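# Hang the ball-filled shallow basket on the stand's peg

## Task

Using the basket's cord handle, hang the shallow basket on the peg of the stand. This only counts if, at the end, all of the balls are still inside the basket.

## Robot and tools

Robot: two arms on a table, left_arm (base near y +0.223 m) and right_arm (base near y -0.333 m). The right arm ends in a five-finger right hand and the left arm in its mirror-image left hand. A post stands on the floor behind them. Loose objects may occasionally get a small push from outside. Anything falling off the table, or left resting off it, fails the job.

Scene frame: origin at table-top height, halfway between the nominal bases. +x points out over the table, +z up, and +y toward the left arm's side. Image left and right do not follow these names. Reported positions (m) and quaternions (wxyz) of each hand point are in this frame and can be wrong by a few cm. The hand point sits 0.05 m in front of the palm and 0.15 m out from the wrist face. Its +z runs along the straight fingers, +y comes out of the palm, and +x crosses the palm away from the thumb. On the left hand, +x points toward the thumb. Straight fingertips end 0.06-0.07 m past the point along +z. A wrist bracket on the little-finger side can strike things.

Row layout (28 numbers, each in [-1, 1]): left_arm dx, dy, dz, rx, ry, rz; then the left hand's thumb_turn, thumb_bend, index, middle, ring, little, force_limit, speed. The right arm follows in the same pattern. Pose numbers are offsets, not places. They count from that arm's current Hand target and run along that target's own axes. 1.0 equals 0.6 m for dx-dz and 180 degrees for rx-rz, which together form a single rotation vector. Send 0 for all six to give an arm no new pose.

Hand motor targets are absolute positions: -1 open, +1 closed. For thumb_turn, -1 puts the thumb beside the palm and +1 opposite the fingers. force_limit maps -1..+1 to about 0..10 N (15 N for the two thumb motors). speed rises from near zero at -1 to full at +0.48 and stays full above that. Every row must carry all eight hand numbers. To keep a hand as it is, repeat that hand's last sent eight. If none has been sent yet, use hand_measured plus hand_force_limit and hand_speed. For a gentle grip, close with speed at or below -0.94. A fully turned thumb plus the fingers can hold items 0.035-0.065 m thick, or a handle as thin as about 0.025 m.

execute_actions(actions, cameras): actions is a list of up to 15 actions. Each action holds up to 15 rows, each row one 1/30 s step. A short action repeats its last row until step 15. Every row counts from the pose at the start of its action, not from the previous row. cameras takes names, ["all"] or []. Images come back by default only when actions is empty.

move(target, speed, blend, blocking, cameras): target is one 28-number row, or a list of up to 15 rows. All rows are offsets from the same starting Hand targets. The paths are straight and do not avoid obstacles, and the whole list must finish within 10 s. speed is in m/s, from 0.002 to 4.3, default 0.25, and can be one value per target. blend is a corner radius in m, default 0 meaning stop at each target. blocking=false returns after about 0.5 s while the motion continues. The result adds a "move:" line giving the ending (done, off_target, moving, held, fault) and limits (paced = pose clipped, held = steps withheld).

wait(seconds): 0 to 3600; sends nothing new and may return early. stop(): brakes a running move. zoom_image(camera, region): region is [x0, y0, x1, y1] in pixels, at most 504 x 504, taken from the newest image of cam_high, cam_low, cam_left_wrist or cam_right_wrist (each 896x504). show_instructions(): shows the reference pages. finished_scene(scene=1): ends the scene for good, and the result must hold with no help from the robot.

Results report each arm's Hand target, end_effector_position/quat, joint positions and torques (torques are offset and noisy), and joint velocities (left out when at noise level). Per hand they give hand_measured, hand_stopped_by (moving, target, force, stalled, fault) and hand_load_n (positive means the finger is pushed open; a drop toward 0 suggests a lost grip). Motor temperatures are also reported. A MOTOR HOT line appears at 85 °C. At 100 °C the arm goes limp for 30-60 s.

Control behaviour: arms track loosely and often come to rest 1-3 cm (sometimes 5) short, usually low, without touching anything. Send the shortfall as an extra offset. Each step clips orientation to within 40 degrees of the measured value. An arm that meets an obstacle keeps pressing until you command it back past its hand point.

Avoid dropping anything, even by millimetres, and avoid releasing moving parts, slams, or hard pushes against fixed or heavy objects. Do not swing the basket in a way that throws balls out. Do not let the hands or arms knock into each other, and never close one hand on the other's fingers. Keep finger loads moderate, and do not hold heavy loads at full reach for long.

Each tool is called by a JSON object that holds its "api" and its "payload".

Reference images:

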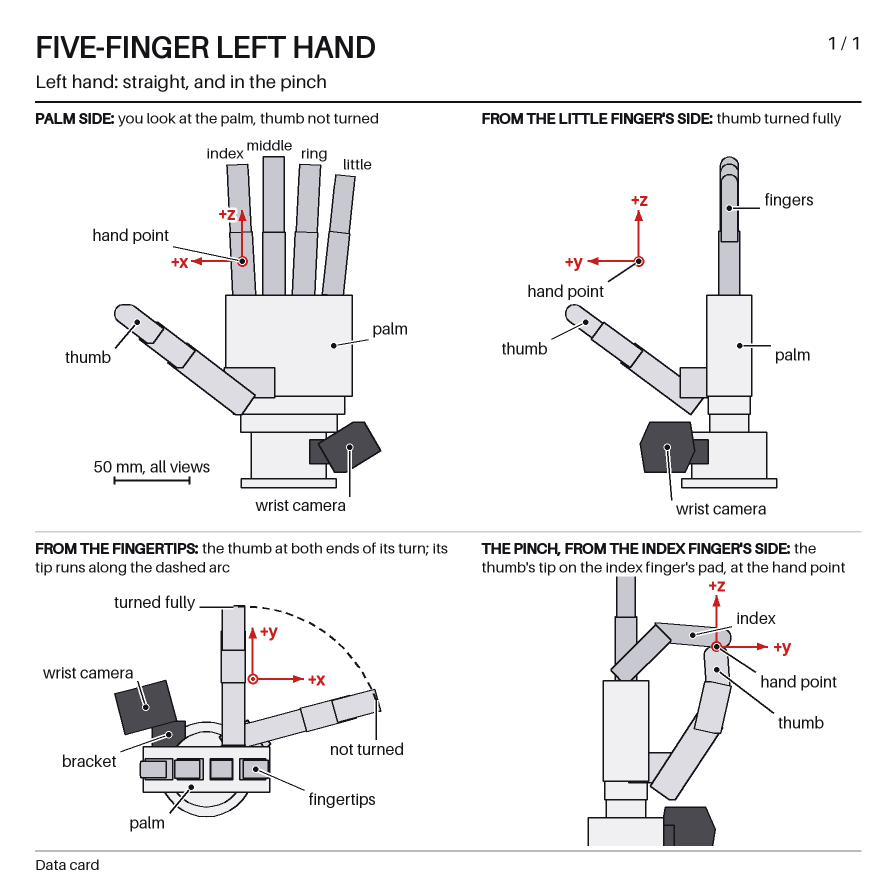

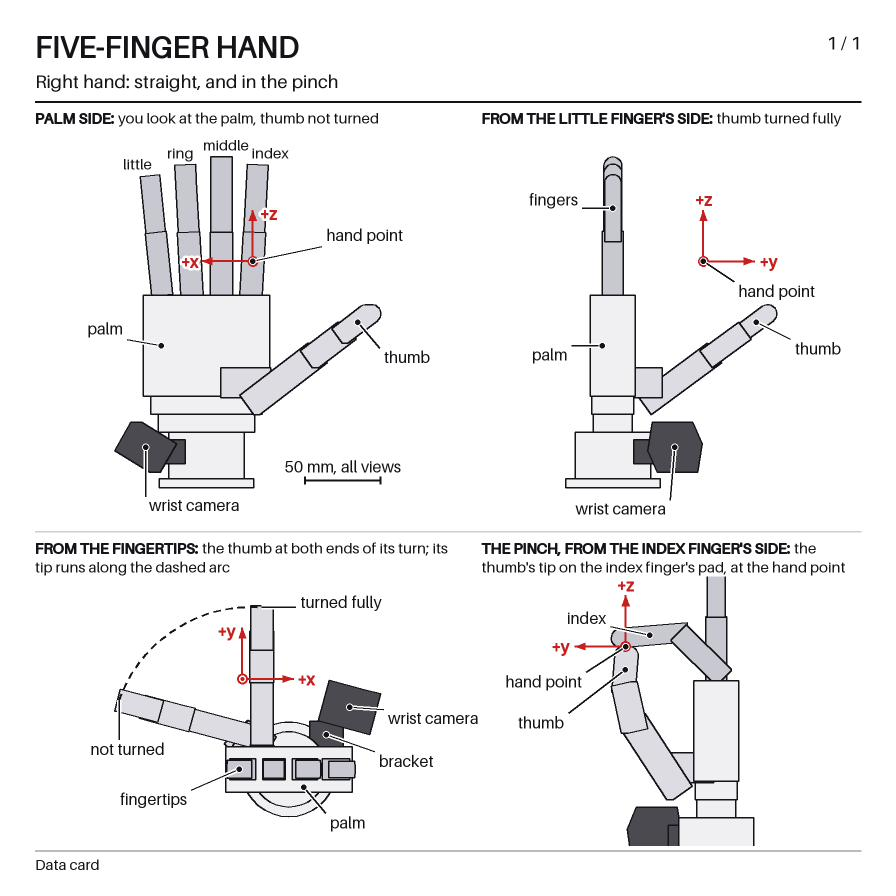

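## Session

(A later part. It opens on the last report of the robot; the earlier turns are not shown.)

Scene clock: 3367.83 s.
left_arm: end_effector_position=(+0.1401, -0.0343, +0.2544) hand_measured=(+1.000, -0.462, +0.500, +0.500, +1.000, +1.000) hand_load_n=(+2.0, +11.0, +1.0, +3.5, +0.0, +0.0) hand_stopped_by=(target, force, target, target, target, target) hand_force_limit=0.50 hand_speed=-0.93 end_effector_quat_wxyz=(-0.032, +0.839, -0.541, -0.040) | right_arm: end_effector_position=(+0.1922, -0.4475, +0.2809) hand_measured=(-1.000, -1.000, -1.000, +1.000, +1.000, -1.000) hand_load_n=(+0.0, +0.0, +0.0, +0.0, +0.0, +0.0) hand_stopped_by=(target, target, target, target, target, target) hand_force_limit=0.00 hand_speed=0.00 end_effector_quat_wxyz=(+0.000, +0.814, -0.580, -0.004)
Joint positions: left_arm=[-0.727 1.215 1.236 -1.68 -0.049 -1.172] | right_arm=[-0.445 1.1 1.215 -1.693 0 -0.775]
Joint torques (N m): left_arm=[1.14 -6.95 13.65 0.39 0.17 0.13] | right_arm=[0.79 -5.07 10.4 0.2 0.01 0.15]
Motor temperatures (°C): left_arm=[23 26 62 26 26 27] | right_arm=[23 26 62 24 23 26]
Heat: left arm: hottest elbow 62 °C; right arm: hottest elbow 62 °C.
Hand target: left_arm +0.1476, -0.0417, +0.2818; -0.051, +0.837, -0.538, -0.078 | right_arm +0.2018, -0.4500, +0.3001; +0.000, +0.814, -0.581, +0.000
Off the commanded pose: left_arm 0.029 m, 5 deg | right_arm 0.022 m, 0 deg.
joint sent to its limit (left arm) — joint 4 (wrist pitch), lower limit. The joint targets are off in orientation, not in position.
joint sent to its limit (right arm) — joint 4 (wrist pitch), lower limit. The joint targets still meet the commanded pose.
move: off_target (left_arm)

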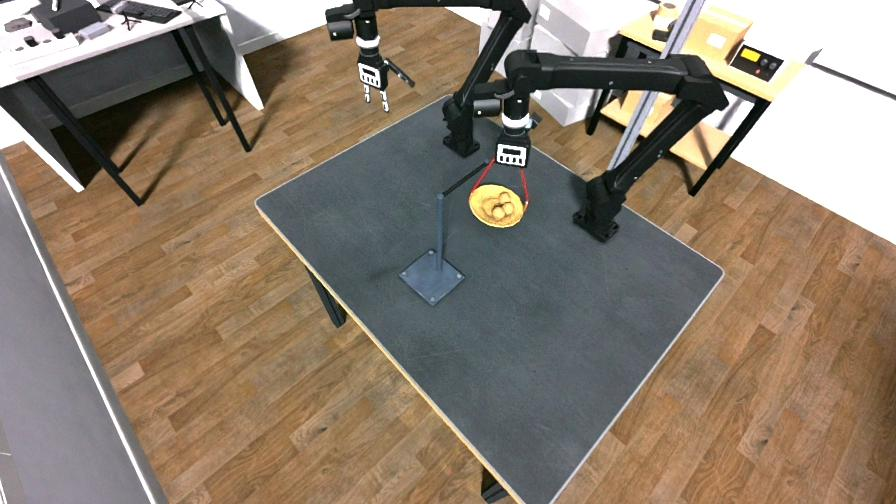

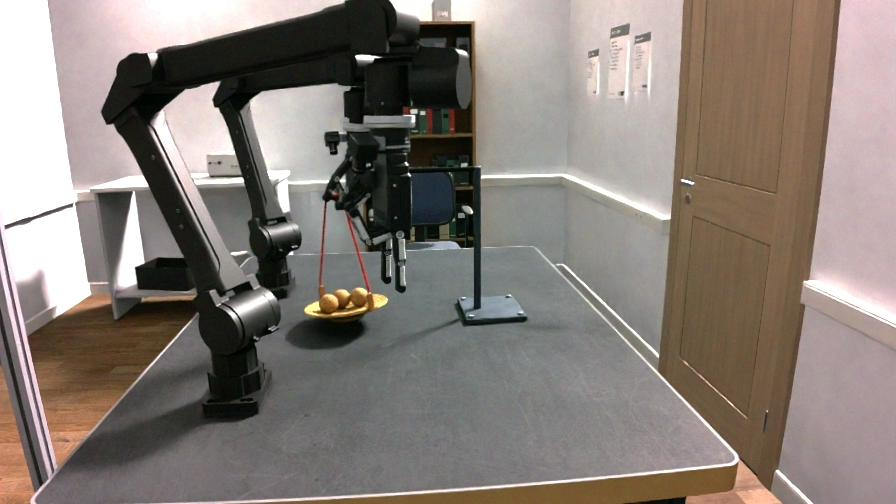

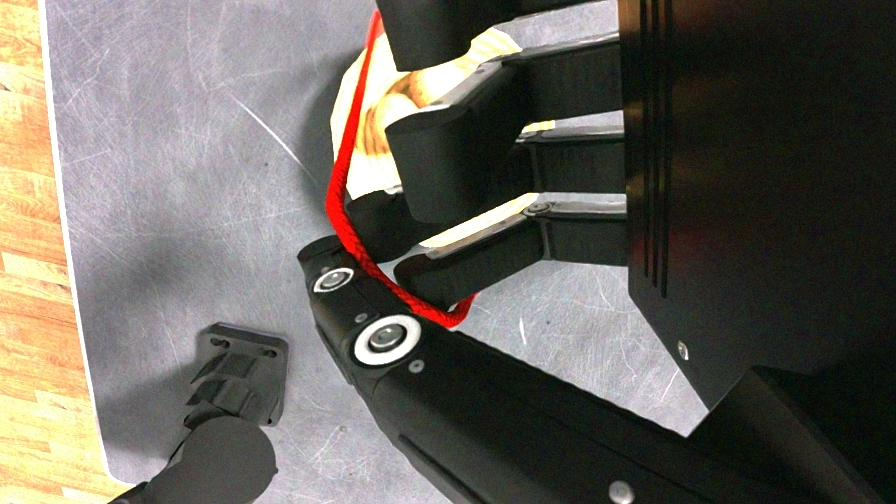

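{"api": "move", "payload": {"target": [[-0.0733,-0.074,0.0005,0,0,0,1,0.2,0.5,0.5,1,1,0.5,-0.93,0,0,0,0,0,0,-1,-1,-1,1,1,-1,0,0]], "speed": 0.03, "cameras": ["cam_high","cam_low","cam_left_wrist"]}}

{"api": "zoom_image", "payload": {"camera": "cam_high", "region": [420, 120, 560, 250]}}

{"api": "zoom_image", "payload": {"camera": "cam_low", "region": [270, 150, 470, 340]}}

Scene clock: 3440.90 s.
left_arm: end_effector_position=(+0.1654, +0.0153, +0.2717) hand_measured=(+1.000, -0.462, +0.500, +0.500, +1.000, +1.000) hand_load_n=(+1.5, +11.0, +1.0, +3.5, +0.0, +0.0) hand_stopped_by=(target, force, target, target, target, target) hand_force_limit=0.50 hand_speed=-0.93 end_effector_quat_wxyz=(-0.032, +0.837, -0.546, -0.014) | right_arm: end_effector_position=(+0.1922, -0.4475, +0.2809) hand_measured=(-1.000, -1.000, -1.000, +1.000, +1.000, -1.000) hand_load_n=(+0.0, +0.0, +0.0, +0.0, +0.0, +0.0) hand_stopped_by=(target, target, target, target, target, target) hand_force_limit=0.00 hand_speed=0.00 end_effector_quat_wxyz=(+0.000, +0.814, -0.580, -0.004)
Joint positions: left_arm=[-0.559 1.154 1.236 -1.681 -0.064 -0.992] | right_arm=[-0.445 1.1 1.215 -1.693 0 -0.775]
Joint torques (N m): left_arm=[1.79 -6.18 11.84 0.53 -0.11 0.11] | right_arm=[0.73 -6.65 10.43 -0.03 -0.04 0.12]
Motor temperatures (°C): left_arm=[23 27 66 26 26 27] | right_arm=[23 26 62 24 23 26]
Heat: left arm: hottest elbow 66 °C; right arm: hottest elbow 62 °C.
Hand target: left_arm +0.1699, +0.0160, +0.2897; -0.051, +0.837, -0.538, -0.079 | right_arm +0.2018, -0.4500, +0.3001; +0.000, +0.814, -0.581, +0.000
Off the commanded pose: left_arm 0.019 m, 8 deg | right_arm 0.022 m, 0 deg.
joint sent to its limit (left arm) — joint 4 (wrist pitch), lower limit. The joint targets are off in orientation, not in position.
joint sent to its limit (right arm) — joint 4 (wrist pitch), lower limit. The joint targets still meet the commanded pose.
move: off_target (left_arm)

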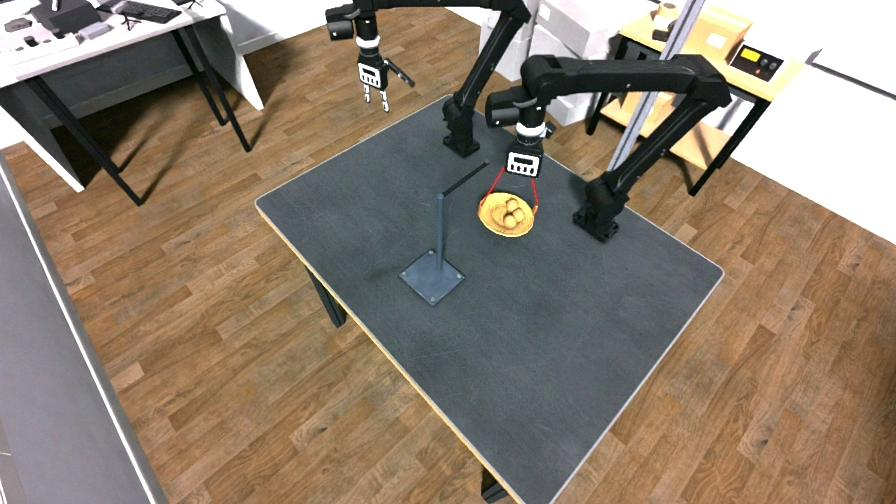

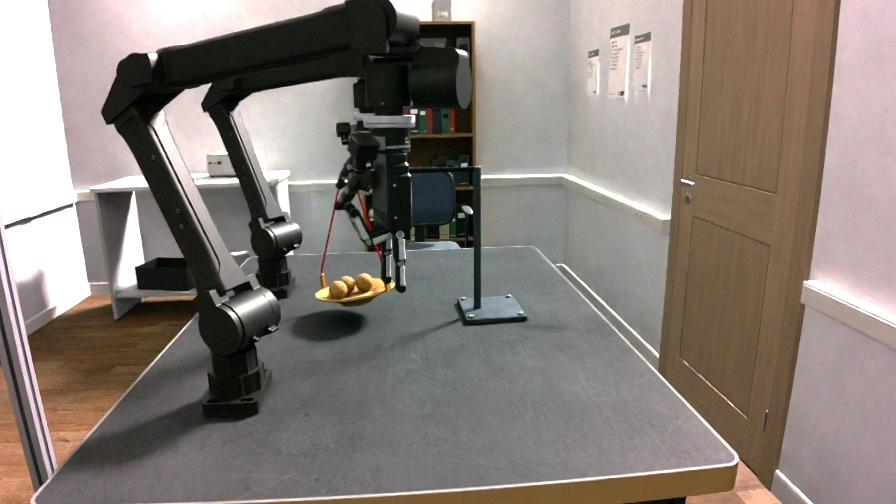

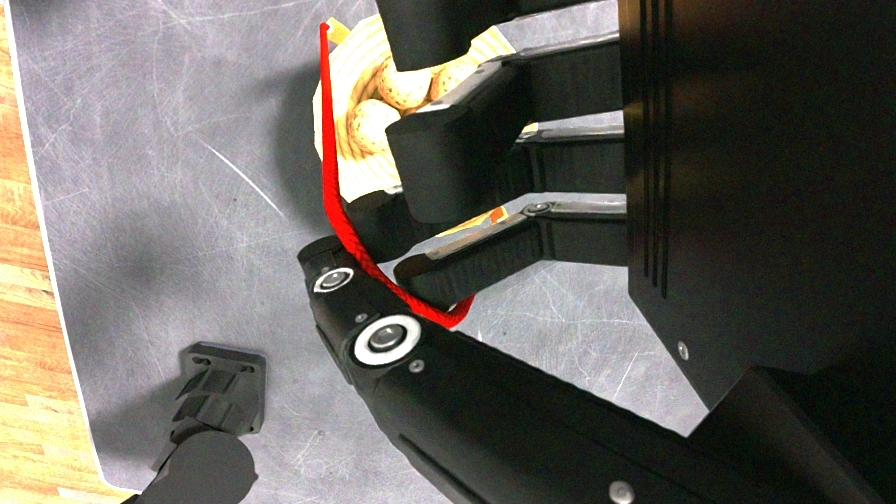

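Scaled by 3.600 from the camera's image (finer frame: 1280x720).

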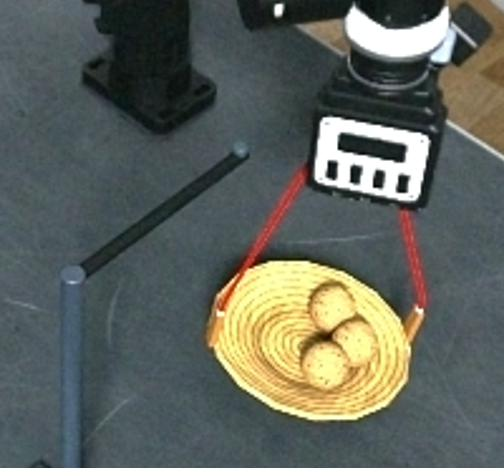

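Scaled by 2.520 from the camera's image (finer frame: 1280x720).

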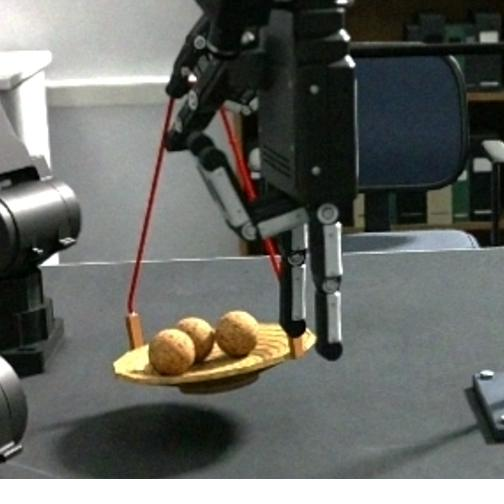

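{"api": "move", "payload": {"target": [[-0.0192,0.0285,0.0105,0.023,0,0.12,1,0.2,0.5,0.5,1,1,0.5,-0.93,0,0,0,0,0,0,-1,-1,-1,1,1,-1,0,0]], "speed": 0.04, "cameras": ["cam_high","cam_low","cam_left_wrist"]}}

{"api": "zoom_image", "payload": {"camera": "cam_high", "region": [420, 120, 560, 250]}}

{"api": "zoom_image", "payload": {"camera": "cam_low", "region": [270, 150, 470, 340]}}

Scene clock: 3482.27 s.
left_arm: end_effector_position=(+0.1456, +0.0262, +0.2703) hand_measured=(+1.000, -0.462, +0.500, +0.500, +1.000, +1.000) hand_load_n=(+1.5, +11.0, +1.0, +3.5, +0.0, +0.0) hand_stopped_by=(target, force, target, target, target, target) hand_force_limit=0.50 hand_speed=-0.93 end_effector_quat_wxyz=(-0.056, +0.724, -0.687, -0.021) | right_arm: end_effector_position=(+0.1922, -0.4475, +0.2809) hand_measured=(-1.000, -1.000, -1.000, +1.000, +1.000, -1.000) hand_load_n=(+0.0, +0.0, +0.0, +0.0, +0.0, +0.0) hand_stopped_by=(target, target, target, target, target, target) hand_force_limit=0.00 hand_speed=0.00 end_effector_quat_wxyz=(+0.000, +0.814, -0.580, -0.004)
Joint positions: left_arm=[-0.621 1.154 1.236 -1.681 -0.116 -0.693] | right_arm=[-0.445 1.1 1.215 -1.693 0 -0.775]
Joint torques (N m): left_arm=[-0.09 -4.95 12.37 0.51 -0.19 0.13] | right_arm=[0.91 -5.42 10.51 0.09 -0.08 0.2]
Motor temperatures (°C): left_arm=[23 26 63 26 26 27] | right_arm=[23 26 62 24 23 26]
Heat: left arm: hottest elbow 63 °C; right arm: hottest elbow 62 °C.
Hand target: left_arm +0.1492, +0.0203, +0.2857; -0.066, +0.719, -0.688, -0.067 | right_arm +0.2018, -0.4500, +0.3001; +0.000, +0.814, -0.581, +0.000
Off the commanded pose: left_arm 0.017 m, 5 deg | right_arm 0.022 m, 0 deg.
joint sent to its limit (left arm) — joint 4 (wrist pitch), lower limit. The joint targets are off in orientation, not in position.
joint sent to its limit (right arm) — joint 4 (wrist pitch), lower limit. The joint targets still meet the commanded pose.
move: off_target (left_arm)

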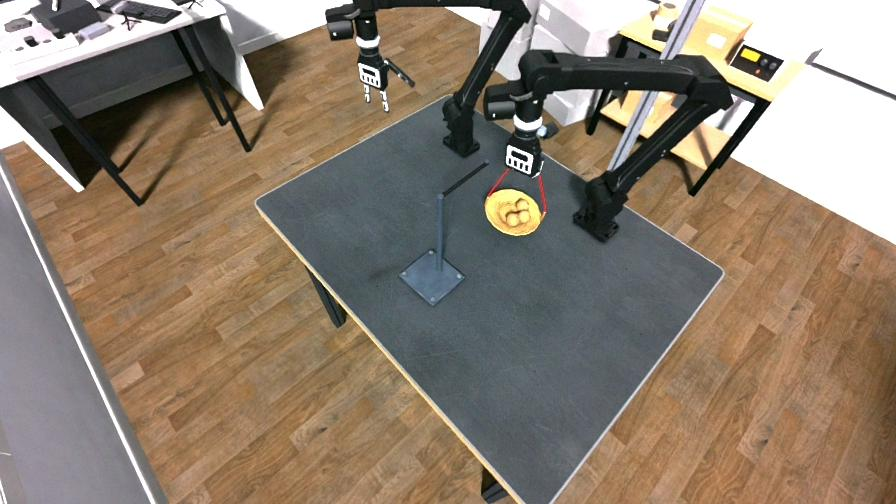

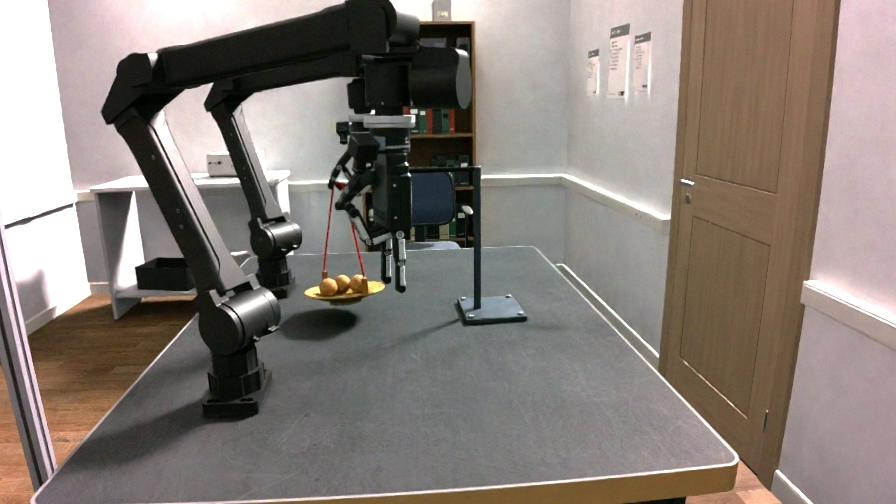

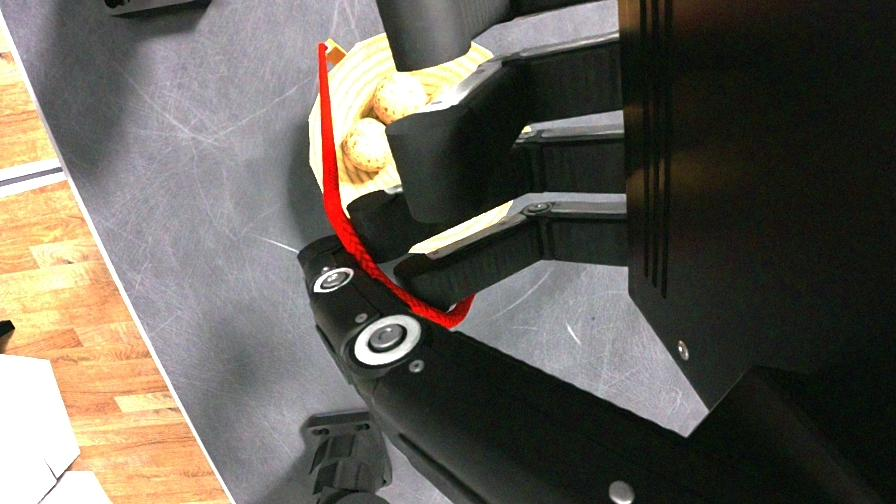

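Scaled by 3.600 from the camera's image (finer frame: 1280x720).

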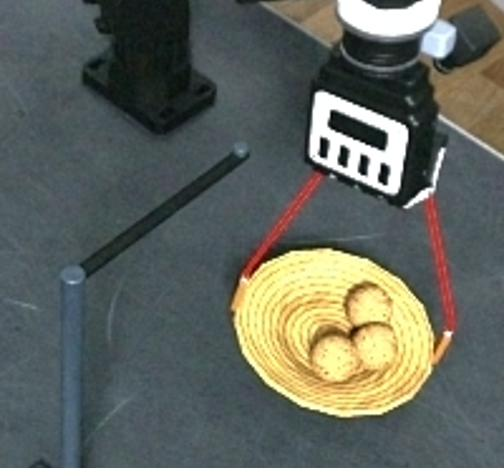

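Scaled by 2.520 from the camera's image (finer frame: 1280x720).

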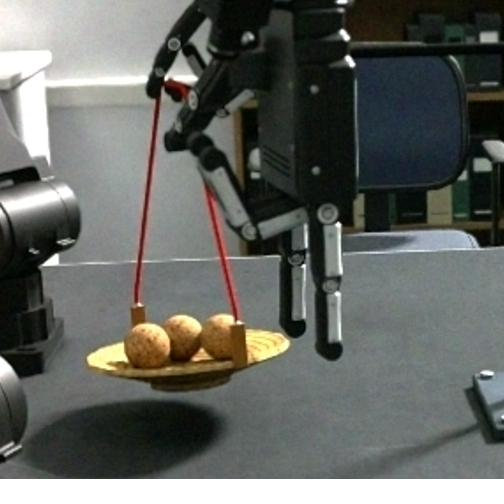

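{"api": "move", "payload": {"target": [[0.014,0,0.0735,0,0,0,1,0.2,0.5,0.5,1,1,0.5,-0.93,0,0,0,0,0,0,-1,-1,-1,1,1,-1,0,0]], "speed": 0.02, "cameras": ["cam_high","cam_low"]}}

{"api": "zoom_image", "payload": {"camera": "cam_high", "region": [420, 120, 560, 250]}}

{"api": "zoom_image", "payload": {"camera": "cam_low", "region": [270, 150, 470, 340]}}

Scene clock: 3500.23 s.
left_arm: end_effector_position=(+0.1510, +0.0228, +0.2480) hand_measured=(+1.000, -0.462, +0.500, +0.500, +1.000, +1.000) hand_load_n=(+2.0, +10.5, +0.5, +3.5, +0.0, +0.0) hand_stopped_by=(target, force, target, target, target, target) hand_force_limit=0.50 hand_speed=-0.93 end_effector_quat_wxyz=(-0.065, +0.721, -0.688, -0.059) | right_arm: end_effector_position=(+0.1922, -0.4475, +0.2809) hand_measured=(-1.000, -1.000, -1.000, +1.000, +1.000, -1.000) hand_load_n=(+0.0, +0.0, +0.0, +0.0, +0.0, +0.0) hand_stopped_by=(target, target, target, target, target, target) hand_force_limit=0.00 hand_speed=0.00 end_effector_quat_wxyz=(+0.000, +0.814, -0.580, -0.004)
Joint positions: left_arm=[-0.636 1.221 1.225 -1.678 -0.142 -0.708] | right_arm=[-0.445 1.1 1.215 -1.693 0 -0.775]
Joint torques (N m): left_arm=[-0.09 -4.84 8.23 0.9 -0.22 -0.06] | right_arm=[0.73 -5.3 10.45 -0.1 -0.08 0.14]
Motor temperatures (°C): left_arm=[23 26 63 26 26 27] | right_arm=[23 26 62 24 23 26]
Heat: left arm: hottest elbow 63 °C; right arm: hottest elbow 62 °C.
Hand target: left_arm +0.1493, +0.0203, +0.2408; -0.066, +0.719, -0.688, -0.067 | right_arm +0.2018, -0.4500, +0.3001; +0.000, +0.814, -0.581, +0.000
Off the commanded pose: left_arm 0.008 m, 1 deg | right_arm 0.022 m, 0 deg.
joint sent to its limit (right arm) — joint 4 (wrist pitch), lower limit. The joint targets still meet the commanded pose.
move: done

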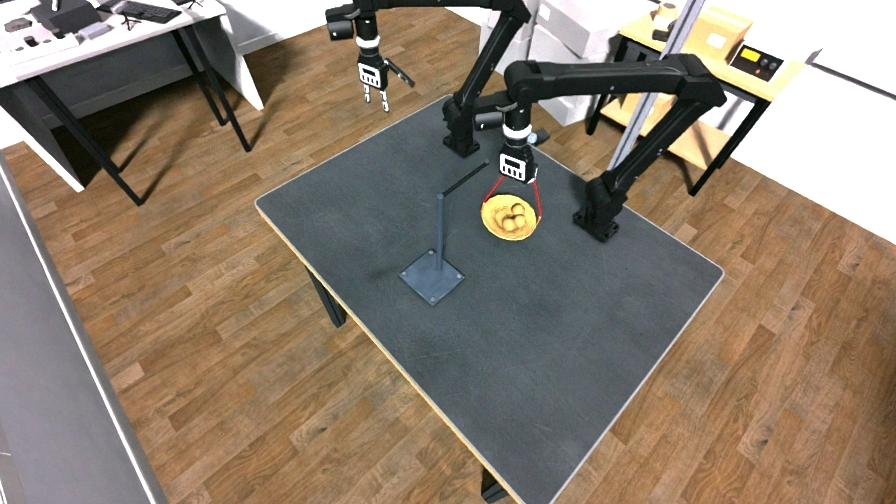

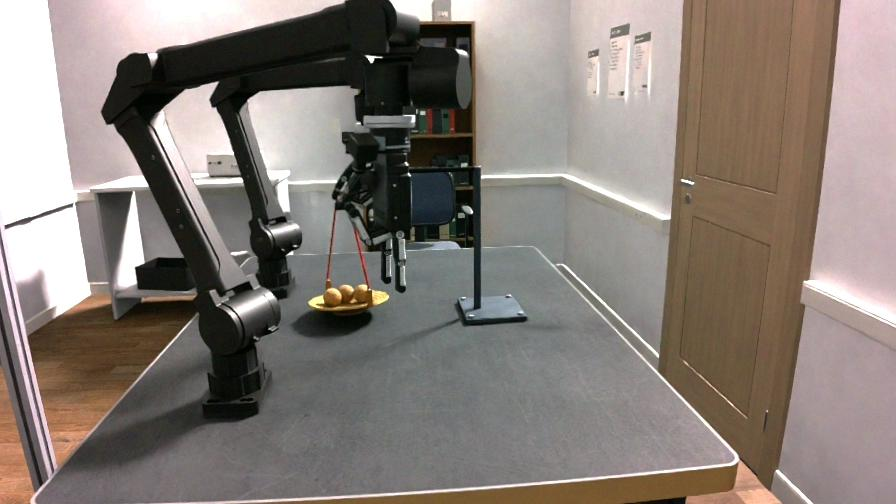

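Scaled by 3.600 from the camera's image (finer frame: 1280x720).

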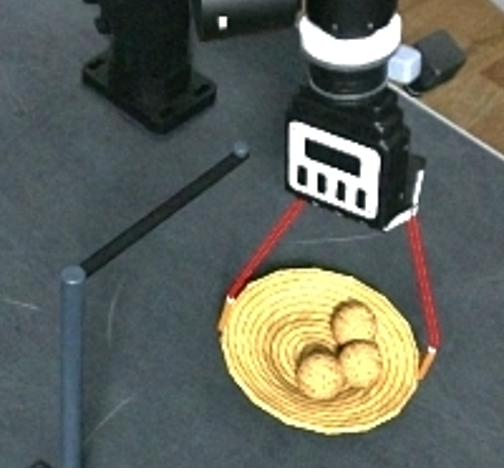

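Scaled by 2.520 from the camera's image (finer frame: 1280x720).

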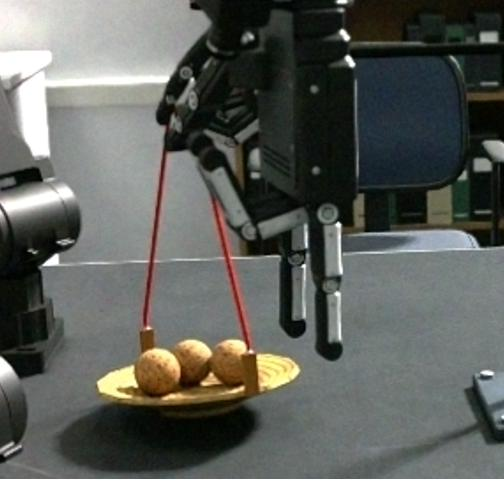

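{"api": "move", "payload": {"target": [[0.0093,0,0.049,0,0,0,1,0.2,0.5,0.5,1,1,0.5,-0.93,0,0,0,0,0,0,-1,-1,-1,1,1,-1,0,0]], "speed": 0.02, "cameras": ["cam_high","cam_low"]}}

{"api": "zoom_image", "payload": {"camera": "cam_high", "region": [420, 120, 560, 250]}}

{"api": "zoom_image", "payload": {"camera": "cam_low", "region": [270, 150, 470, 340]}}

Scene clock: 3510.83 s.
left_arm: end_effector_position=(+0.1518, +0.0222, +0.2210) hand_measured=(+1.000, -0.462, +0.500, +0.500, +1.000, +1.000) hand_load_n=(+1.5, +11.0, +0.0, +3.5, +0.0, +0.0) hand_stopped_by=(target, force, target, target, target, target) hand_force_limit=0.50 hand_speed=-0.93 end_effector_quat_wxyz=(-0.065, +0.721, -0.687, -0.056) | right_arm: end_effector_position=(+0.1922, -0.4475, +0.2809) hand_measured=(-1.000, -1.000, -1.000, +1.000, +1.000, -1.000) hand_load_n=(+0.0, +0.0, +0.5, +0.0, +0.0, +0.0) hand_stopped_by=(target, target, target, target, target, target) hand_force_limit=0.00 hand_speed=0.00 end_effector_quat_wxyz=(+0.000, +0.814, -0.580, -0.004)
Joint positions: left_arm=[-0.636 1.221 1.155 -1.602 -0.142 -0.708] | right_arm=[-0.445 1.1 1.215 -1.693 0 -0.775]
Joint torques (N m): left_arm=[-0.09 -4.48 7.83 1.01 -0.22 -0.05] | right_arm=[0.97 -5.25 10.19 -0.18 0.02 0.17]
Motor temperatures (°C): left_arm=[23 26 60 26 26 27] | right_arm=[23 26 62 24 23 26]
Heat: left arm: hottest elbow 60 °C; right arm: hottest elbow 62 °C.
Hand target: left_arm +0.1493, +0.0203, +0.2109; -0.065, +0.719, -0.688, -0.067 | right_arm +0.2018, -0.4500, +0.3001; +0.000, +0.814, -0.581, +0.000
Off the commanded pose: left_arm 0.011 m, 1 deg | right_arm 0.022 m, 0 deg.
joint sent to its limit (right arm) — joint 4 (wrist pitch), lower limit. The joint targets still meet the commanded pose.
move: off_target (left_arm)

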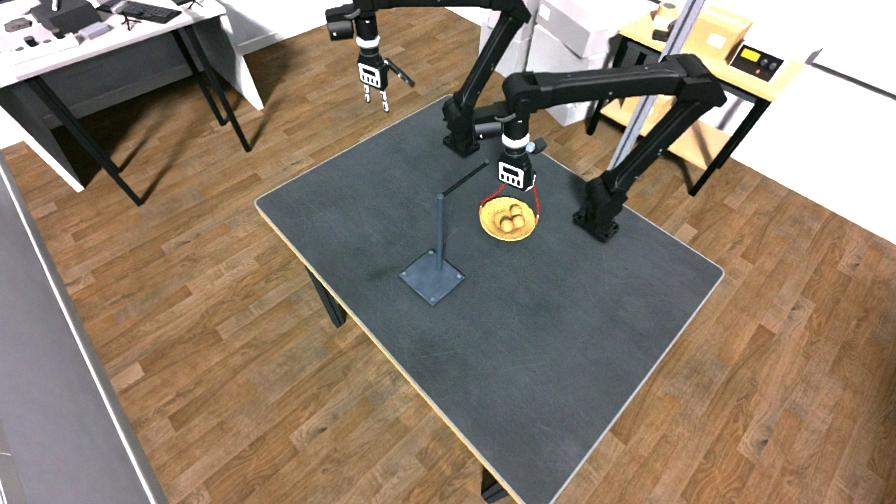

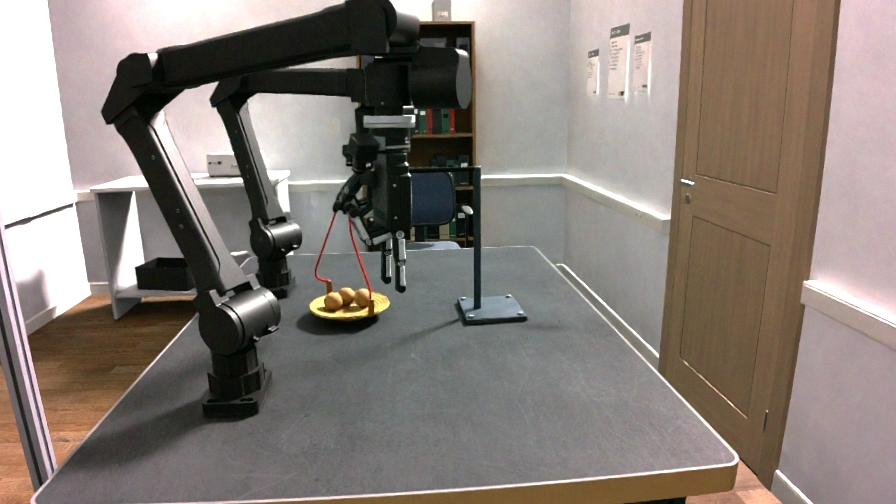

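Scaled by 3.600 from the camera's image (finer frame: 1280x720).

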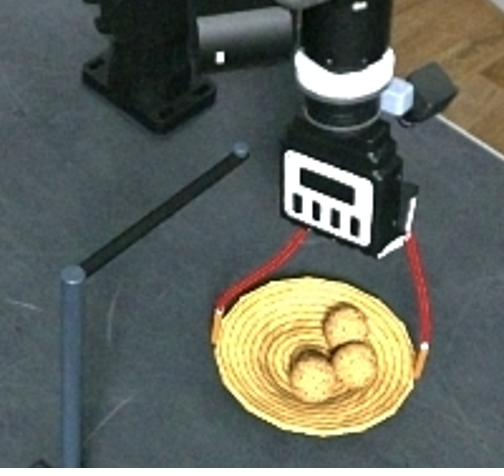

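Scaled by 2.520 from the camera's image (finer frame: 1280x720).

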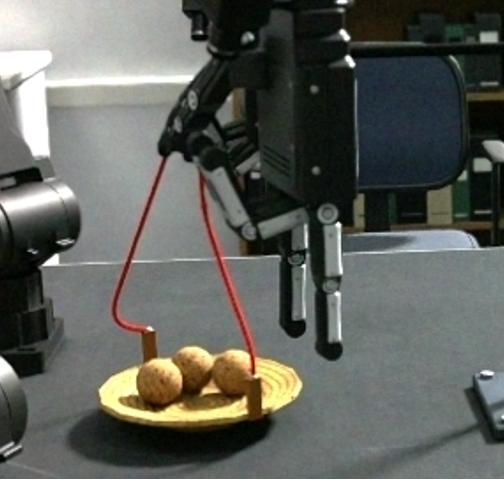

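{"api": "move", "payload": {"target": [[0.0192,0.0285,-0.0733,0,0,0,1,0.2,0.5,0.5,1,1,0.5,-0.93,-0.3497,-0.0428,0.1002,0,0,-0.0056,-1,-1,-1,1,1,-1,0,0],[0.0192,0.0285,-0.0733,0,0,0,1,0.2,0.5,0.5,1,1,0.5,-0.93,-0.5088,0.1188,0.1335,0,0,-0.2556,-1,-1,-1,1,1,-1,0,0],[0.0192,0.0285,-0.0733,0,0,0,1,0.2,0.5,0.5,1,1,0.5,-0.93,-0.5327,0.2693,0.1668,0,0,-0.45,-1,-1,-1,1,1,-1,0,0],[0.0192,0.0285,-0.0733,0,0,0,1,0.2,0.5,0.5,1,1,0.5,-0.93,-0.5345,0.3403,0.1835,0,0,-0.5444,-1,-1,-1,1,1,-1,0,0]], "speed": 0.12, "blend": 0.03, "cameras": ["all"]}}

{"api": "zoom_image", "payload": {"camera": "cam_high", "region": [400, 80, 620, 250]}}

{"api": "zoom_image", "payload": {"camera": "cam_low", "region": [200, 100, 500, 400]}}

Scene clock: 3664.07 s.
left_arm: end_effector_position=(+0.1265, +0.0113, +0.2331) hand_measured=(+1.000, -0.462, +0.500, +0.500, +1.000, +1.000) hand_load_n=(+2.0, +11.0, +0.5, +3.0, +0.0, +0.0) hand_stopped_by=(target, force, target, target, target, target) hand_force_limit=0.50 hand_speed=-0.93 end_effector_quat_wxyz=(-0.063, +0.717, -0.690, -0.078) | right_arm: end_effector_position=(-0.0938, -0.2149, +0.1941) hand_measured=(-1.000, -1.000, -1.000, +1.000, +1.000, -1.000) hand_load_n=(+0.0, +0.0, +0.0, +0.0, +0.0, +0.0) hand_stopped_by=(target, target, target, target, target, target) hand_force_limit=0.00 hand_speed=0.00 end_effector_quat_wxyz=(-0.001, +0.972, +0.234, -0.001)
Joint positions: left_arm=[-0.71 1.221 1.179 -1.68 -0.131 -0.775] | right_arm=[2.031 0.858 0.844 -1.556 -0.002 -0.011]
Joint torques (N m): left_arm=[-0.03 -6.01 13.03 0.27 -0.01 -0.05] | right_arm=[1.38 -0.62 6.38 0.99 -0.11 0.18]
Motor temperatures (°C): left_arm=[23 26 50 26 26 27] | right_arm=[23 26 62 24 23 26]
Heat: left arm: hottest elbow 50 °C; right arm: hottest elbow 62 °C.
Hand target: left_arm +0.1330, +0.0001, +0.2519; -0.066, +0.719, -0.688, -0.067 | right_arm -0.0957, -0.2131, +0.1901; +0.000, +0.972, +0.233, +0.000
Off the commanded pose: left_arm 0.023 m, 1 deg | right_arm 0.005 m, 0 deg.
joint sent to its limit (left arm) — joint 4 (wrist pitch), lower limit. The joint targets still meet the commanded pose.
move: off_target (left_arm)

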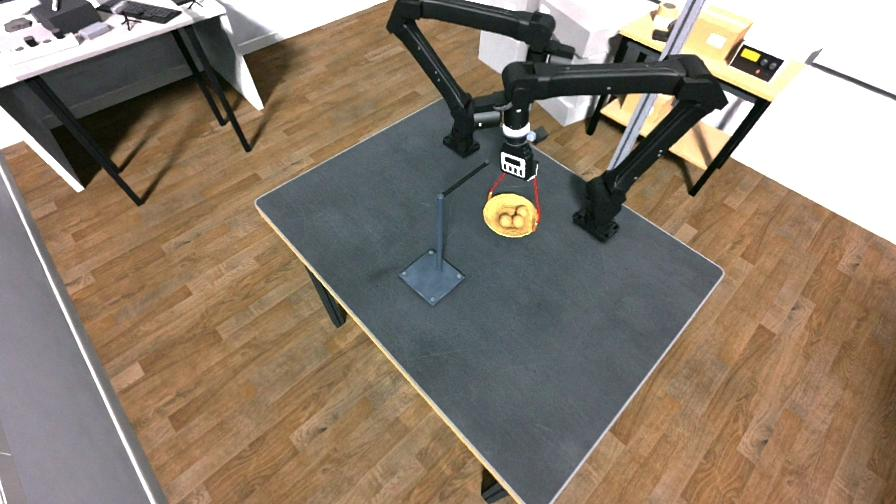

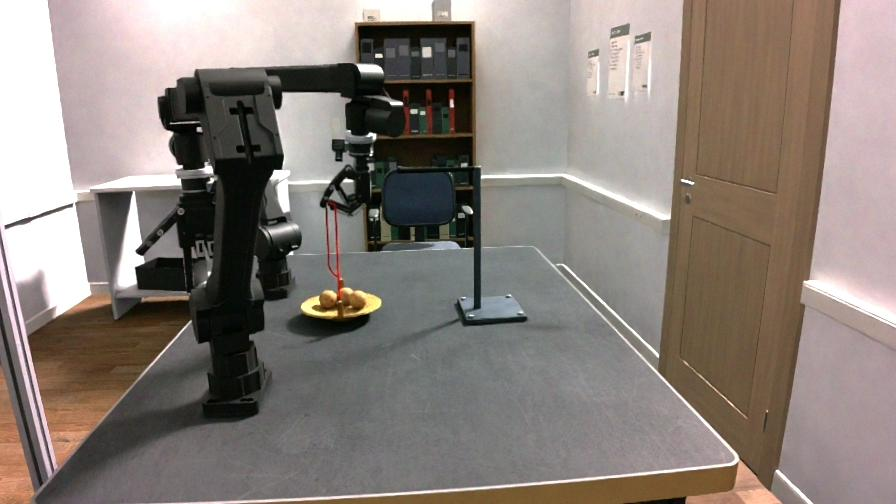

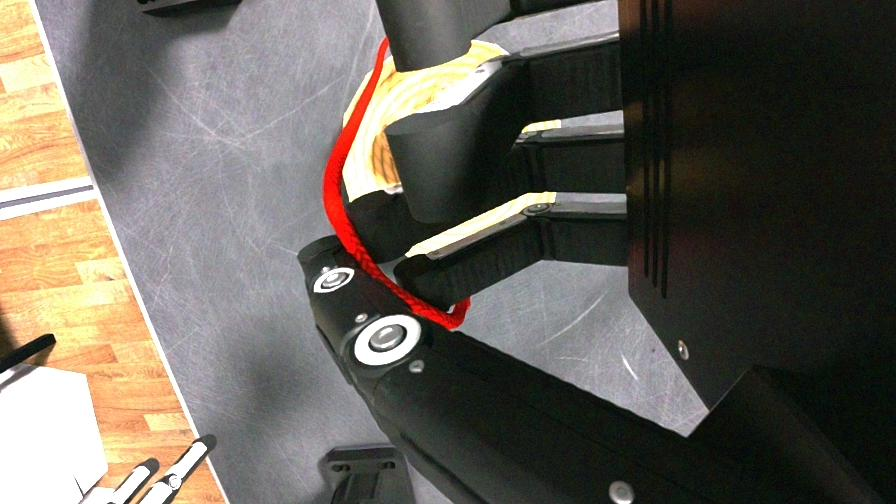

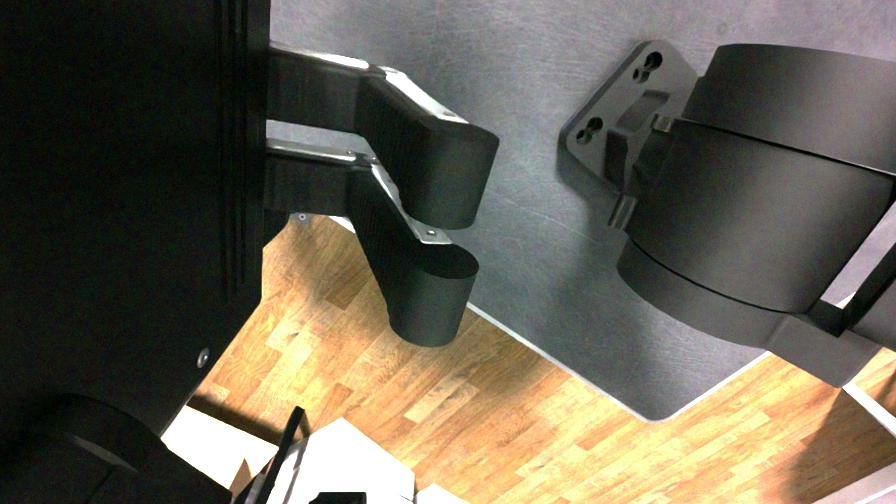

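Scaled by 2.291 from the camera's image (finer frame: 1280x720).

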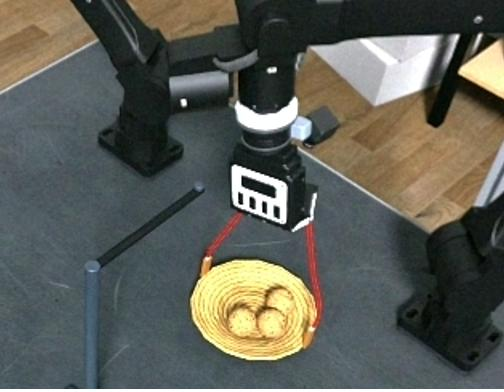

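Scaled by 1.680 from the camera's image (finer frame: 1280x720).

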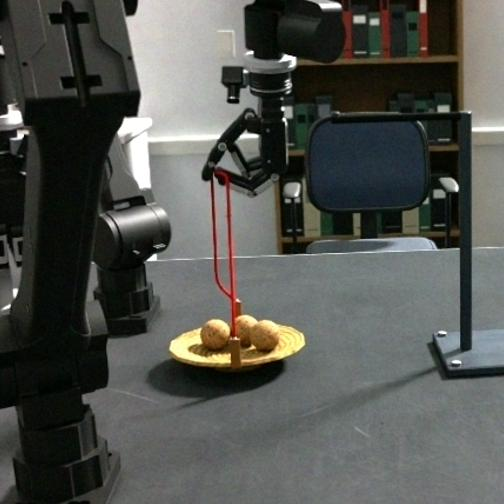

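{"api": "move", "payload": {"target": [[0,0,0,0,0,0,1,0.2,0.5,0.5,1,1,0.5,-0.93,0.1885,-0.2368,0.2065,0.2202,0.1457,0.3516,-1,-1,-1,1,1,-1,0,0]], "speed": 0.15, "cameras": ["all"]}}

{"api": "zoom_image", "payload": {"camera": "cam_high", "region": [400, 80, 620, 250]}}

{"api": "zoom_image", "payload": {"camera": "cam_low", "region": [200, 100, 500, 400]}}

Scene clock: 3722.03 s.
left_arm: end_effector_position=(+0.1265, +0.0113, +0.2331) hand_measured=(+1.000, -0.462, +0.500, +0.500, +1.000, +1.000) hand_load_n=(+1.5, +10.5, +0.5, +3.5, +0.0, +0.0) hand_stopped_by=(target, force, target, target, target, target) hand_force_limit=0.50 hand_speed=-0.93 end_effector_quat_wxyz=(-0.063, +0.717, -0.690, -0.078) | right_arm: end_effector_position=(-0.0567, -0.0371, +0.0687) hand_measured=(-1.000, -1.000, -1.000, +1.000, +1.000, -1.000) hand_load_n=(+0.0, +0.0, +0.0, +0.0, +0.0, +0.0) hand_stopped_by=(target, target, target, target, target, target) hand_force_limit=0.00 hand_speed=0.00 end_effector_quat_wxyz=(-0.356, +0.870, -0.314, +0.134)
Joint positions: left_arm=[-0.71 1.221 1.179 -1.68 -0.131 -0.775] | right_arm=[1.997 0.938 0.493 -0.731 0.692 0.977]
Joint torques (N m): left_arm=[-0.09 -6.01 13.01 0.27 -0.01 -0.05] | right_arm=[1.08 -1.9 6.15 1.99 0.49 0.19]
Motor temperatures (°C): left_arm=[23 27 61 26 26 27] | right_arm=[23 26 58 24 23 26]
Heat: left arm: hottest elbow 61 °C; right arm: hottest elbow 58 °C.
Hand target: left_arm +0.1330, +0.0001, +0.2519; -0.066, +0.719, -0.688, -0.067 | right_arm -0.0595, -0.0351, +0.0664; -0.360, +0.868, -0.315, +0.131
Off the commanded pose: left_arm 0.023 m, 1 deg | right_arm 0.004 m, 1 deg.
joint sent to its limit (left arm) — joint 4 (wrist pitch), lower limit. The joint targets still meet the commanded pose.
move: done

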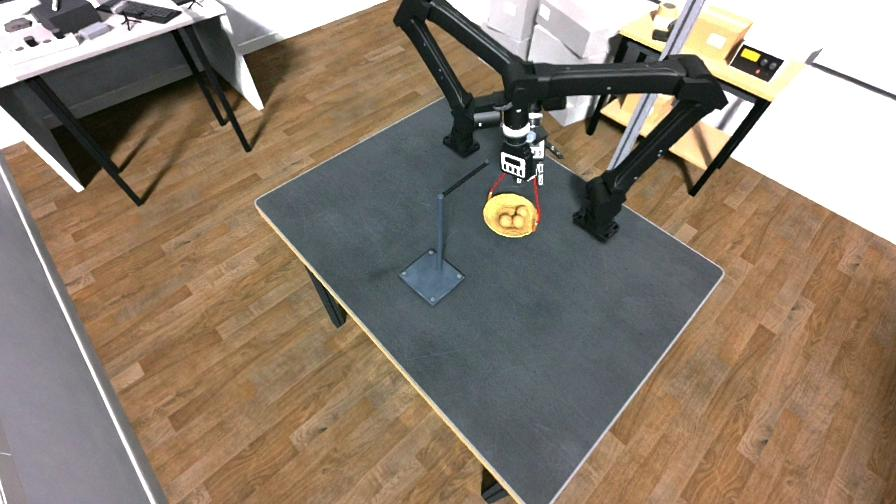

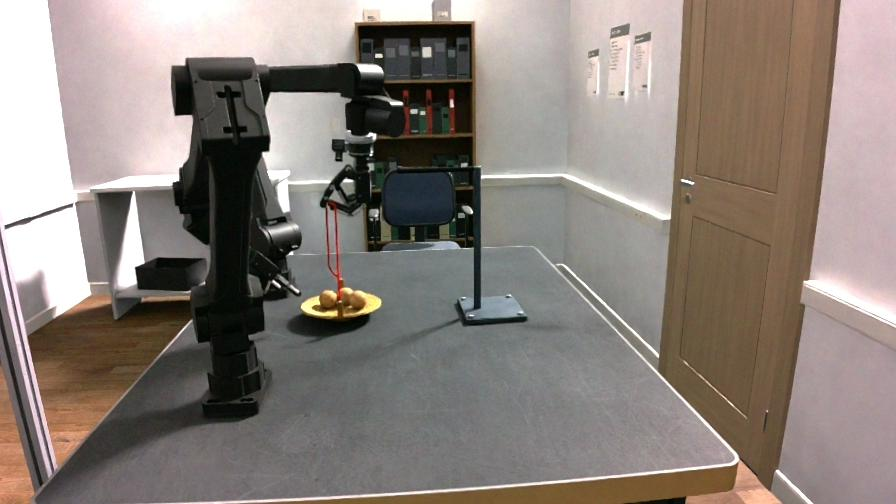

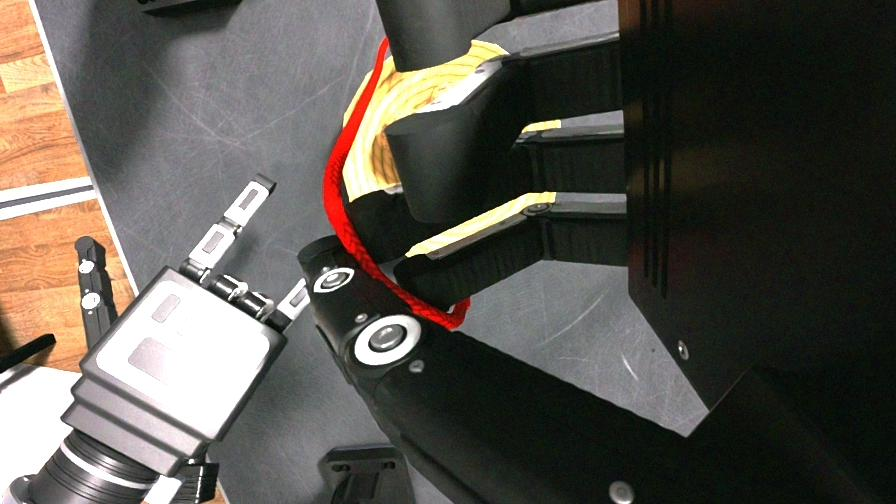

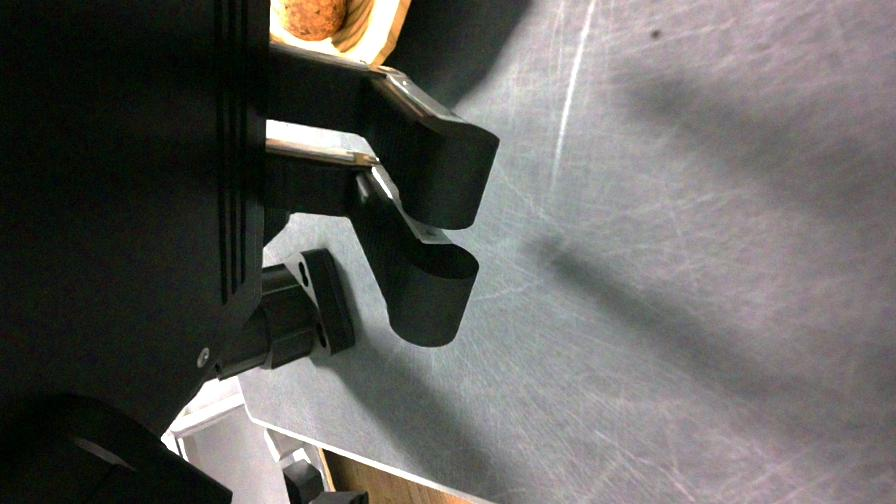

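Scaled by 2.291 from the camera's image (finer frame: 1280x720).

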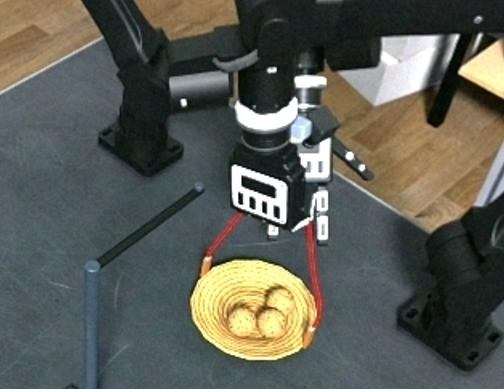

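Scaled by 1.680 from the camera's image (finer frame: 1280x720).

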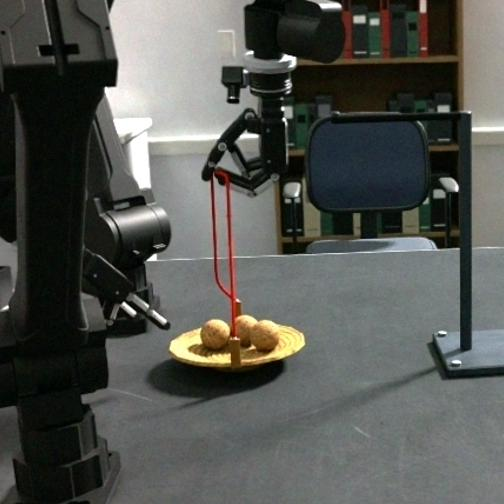

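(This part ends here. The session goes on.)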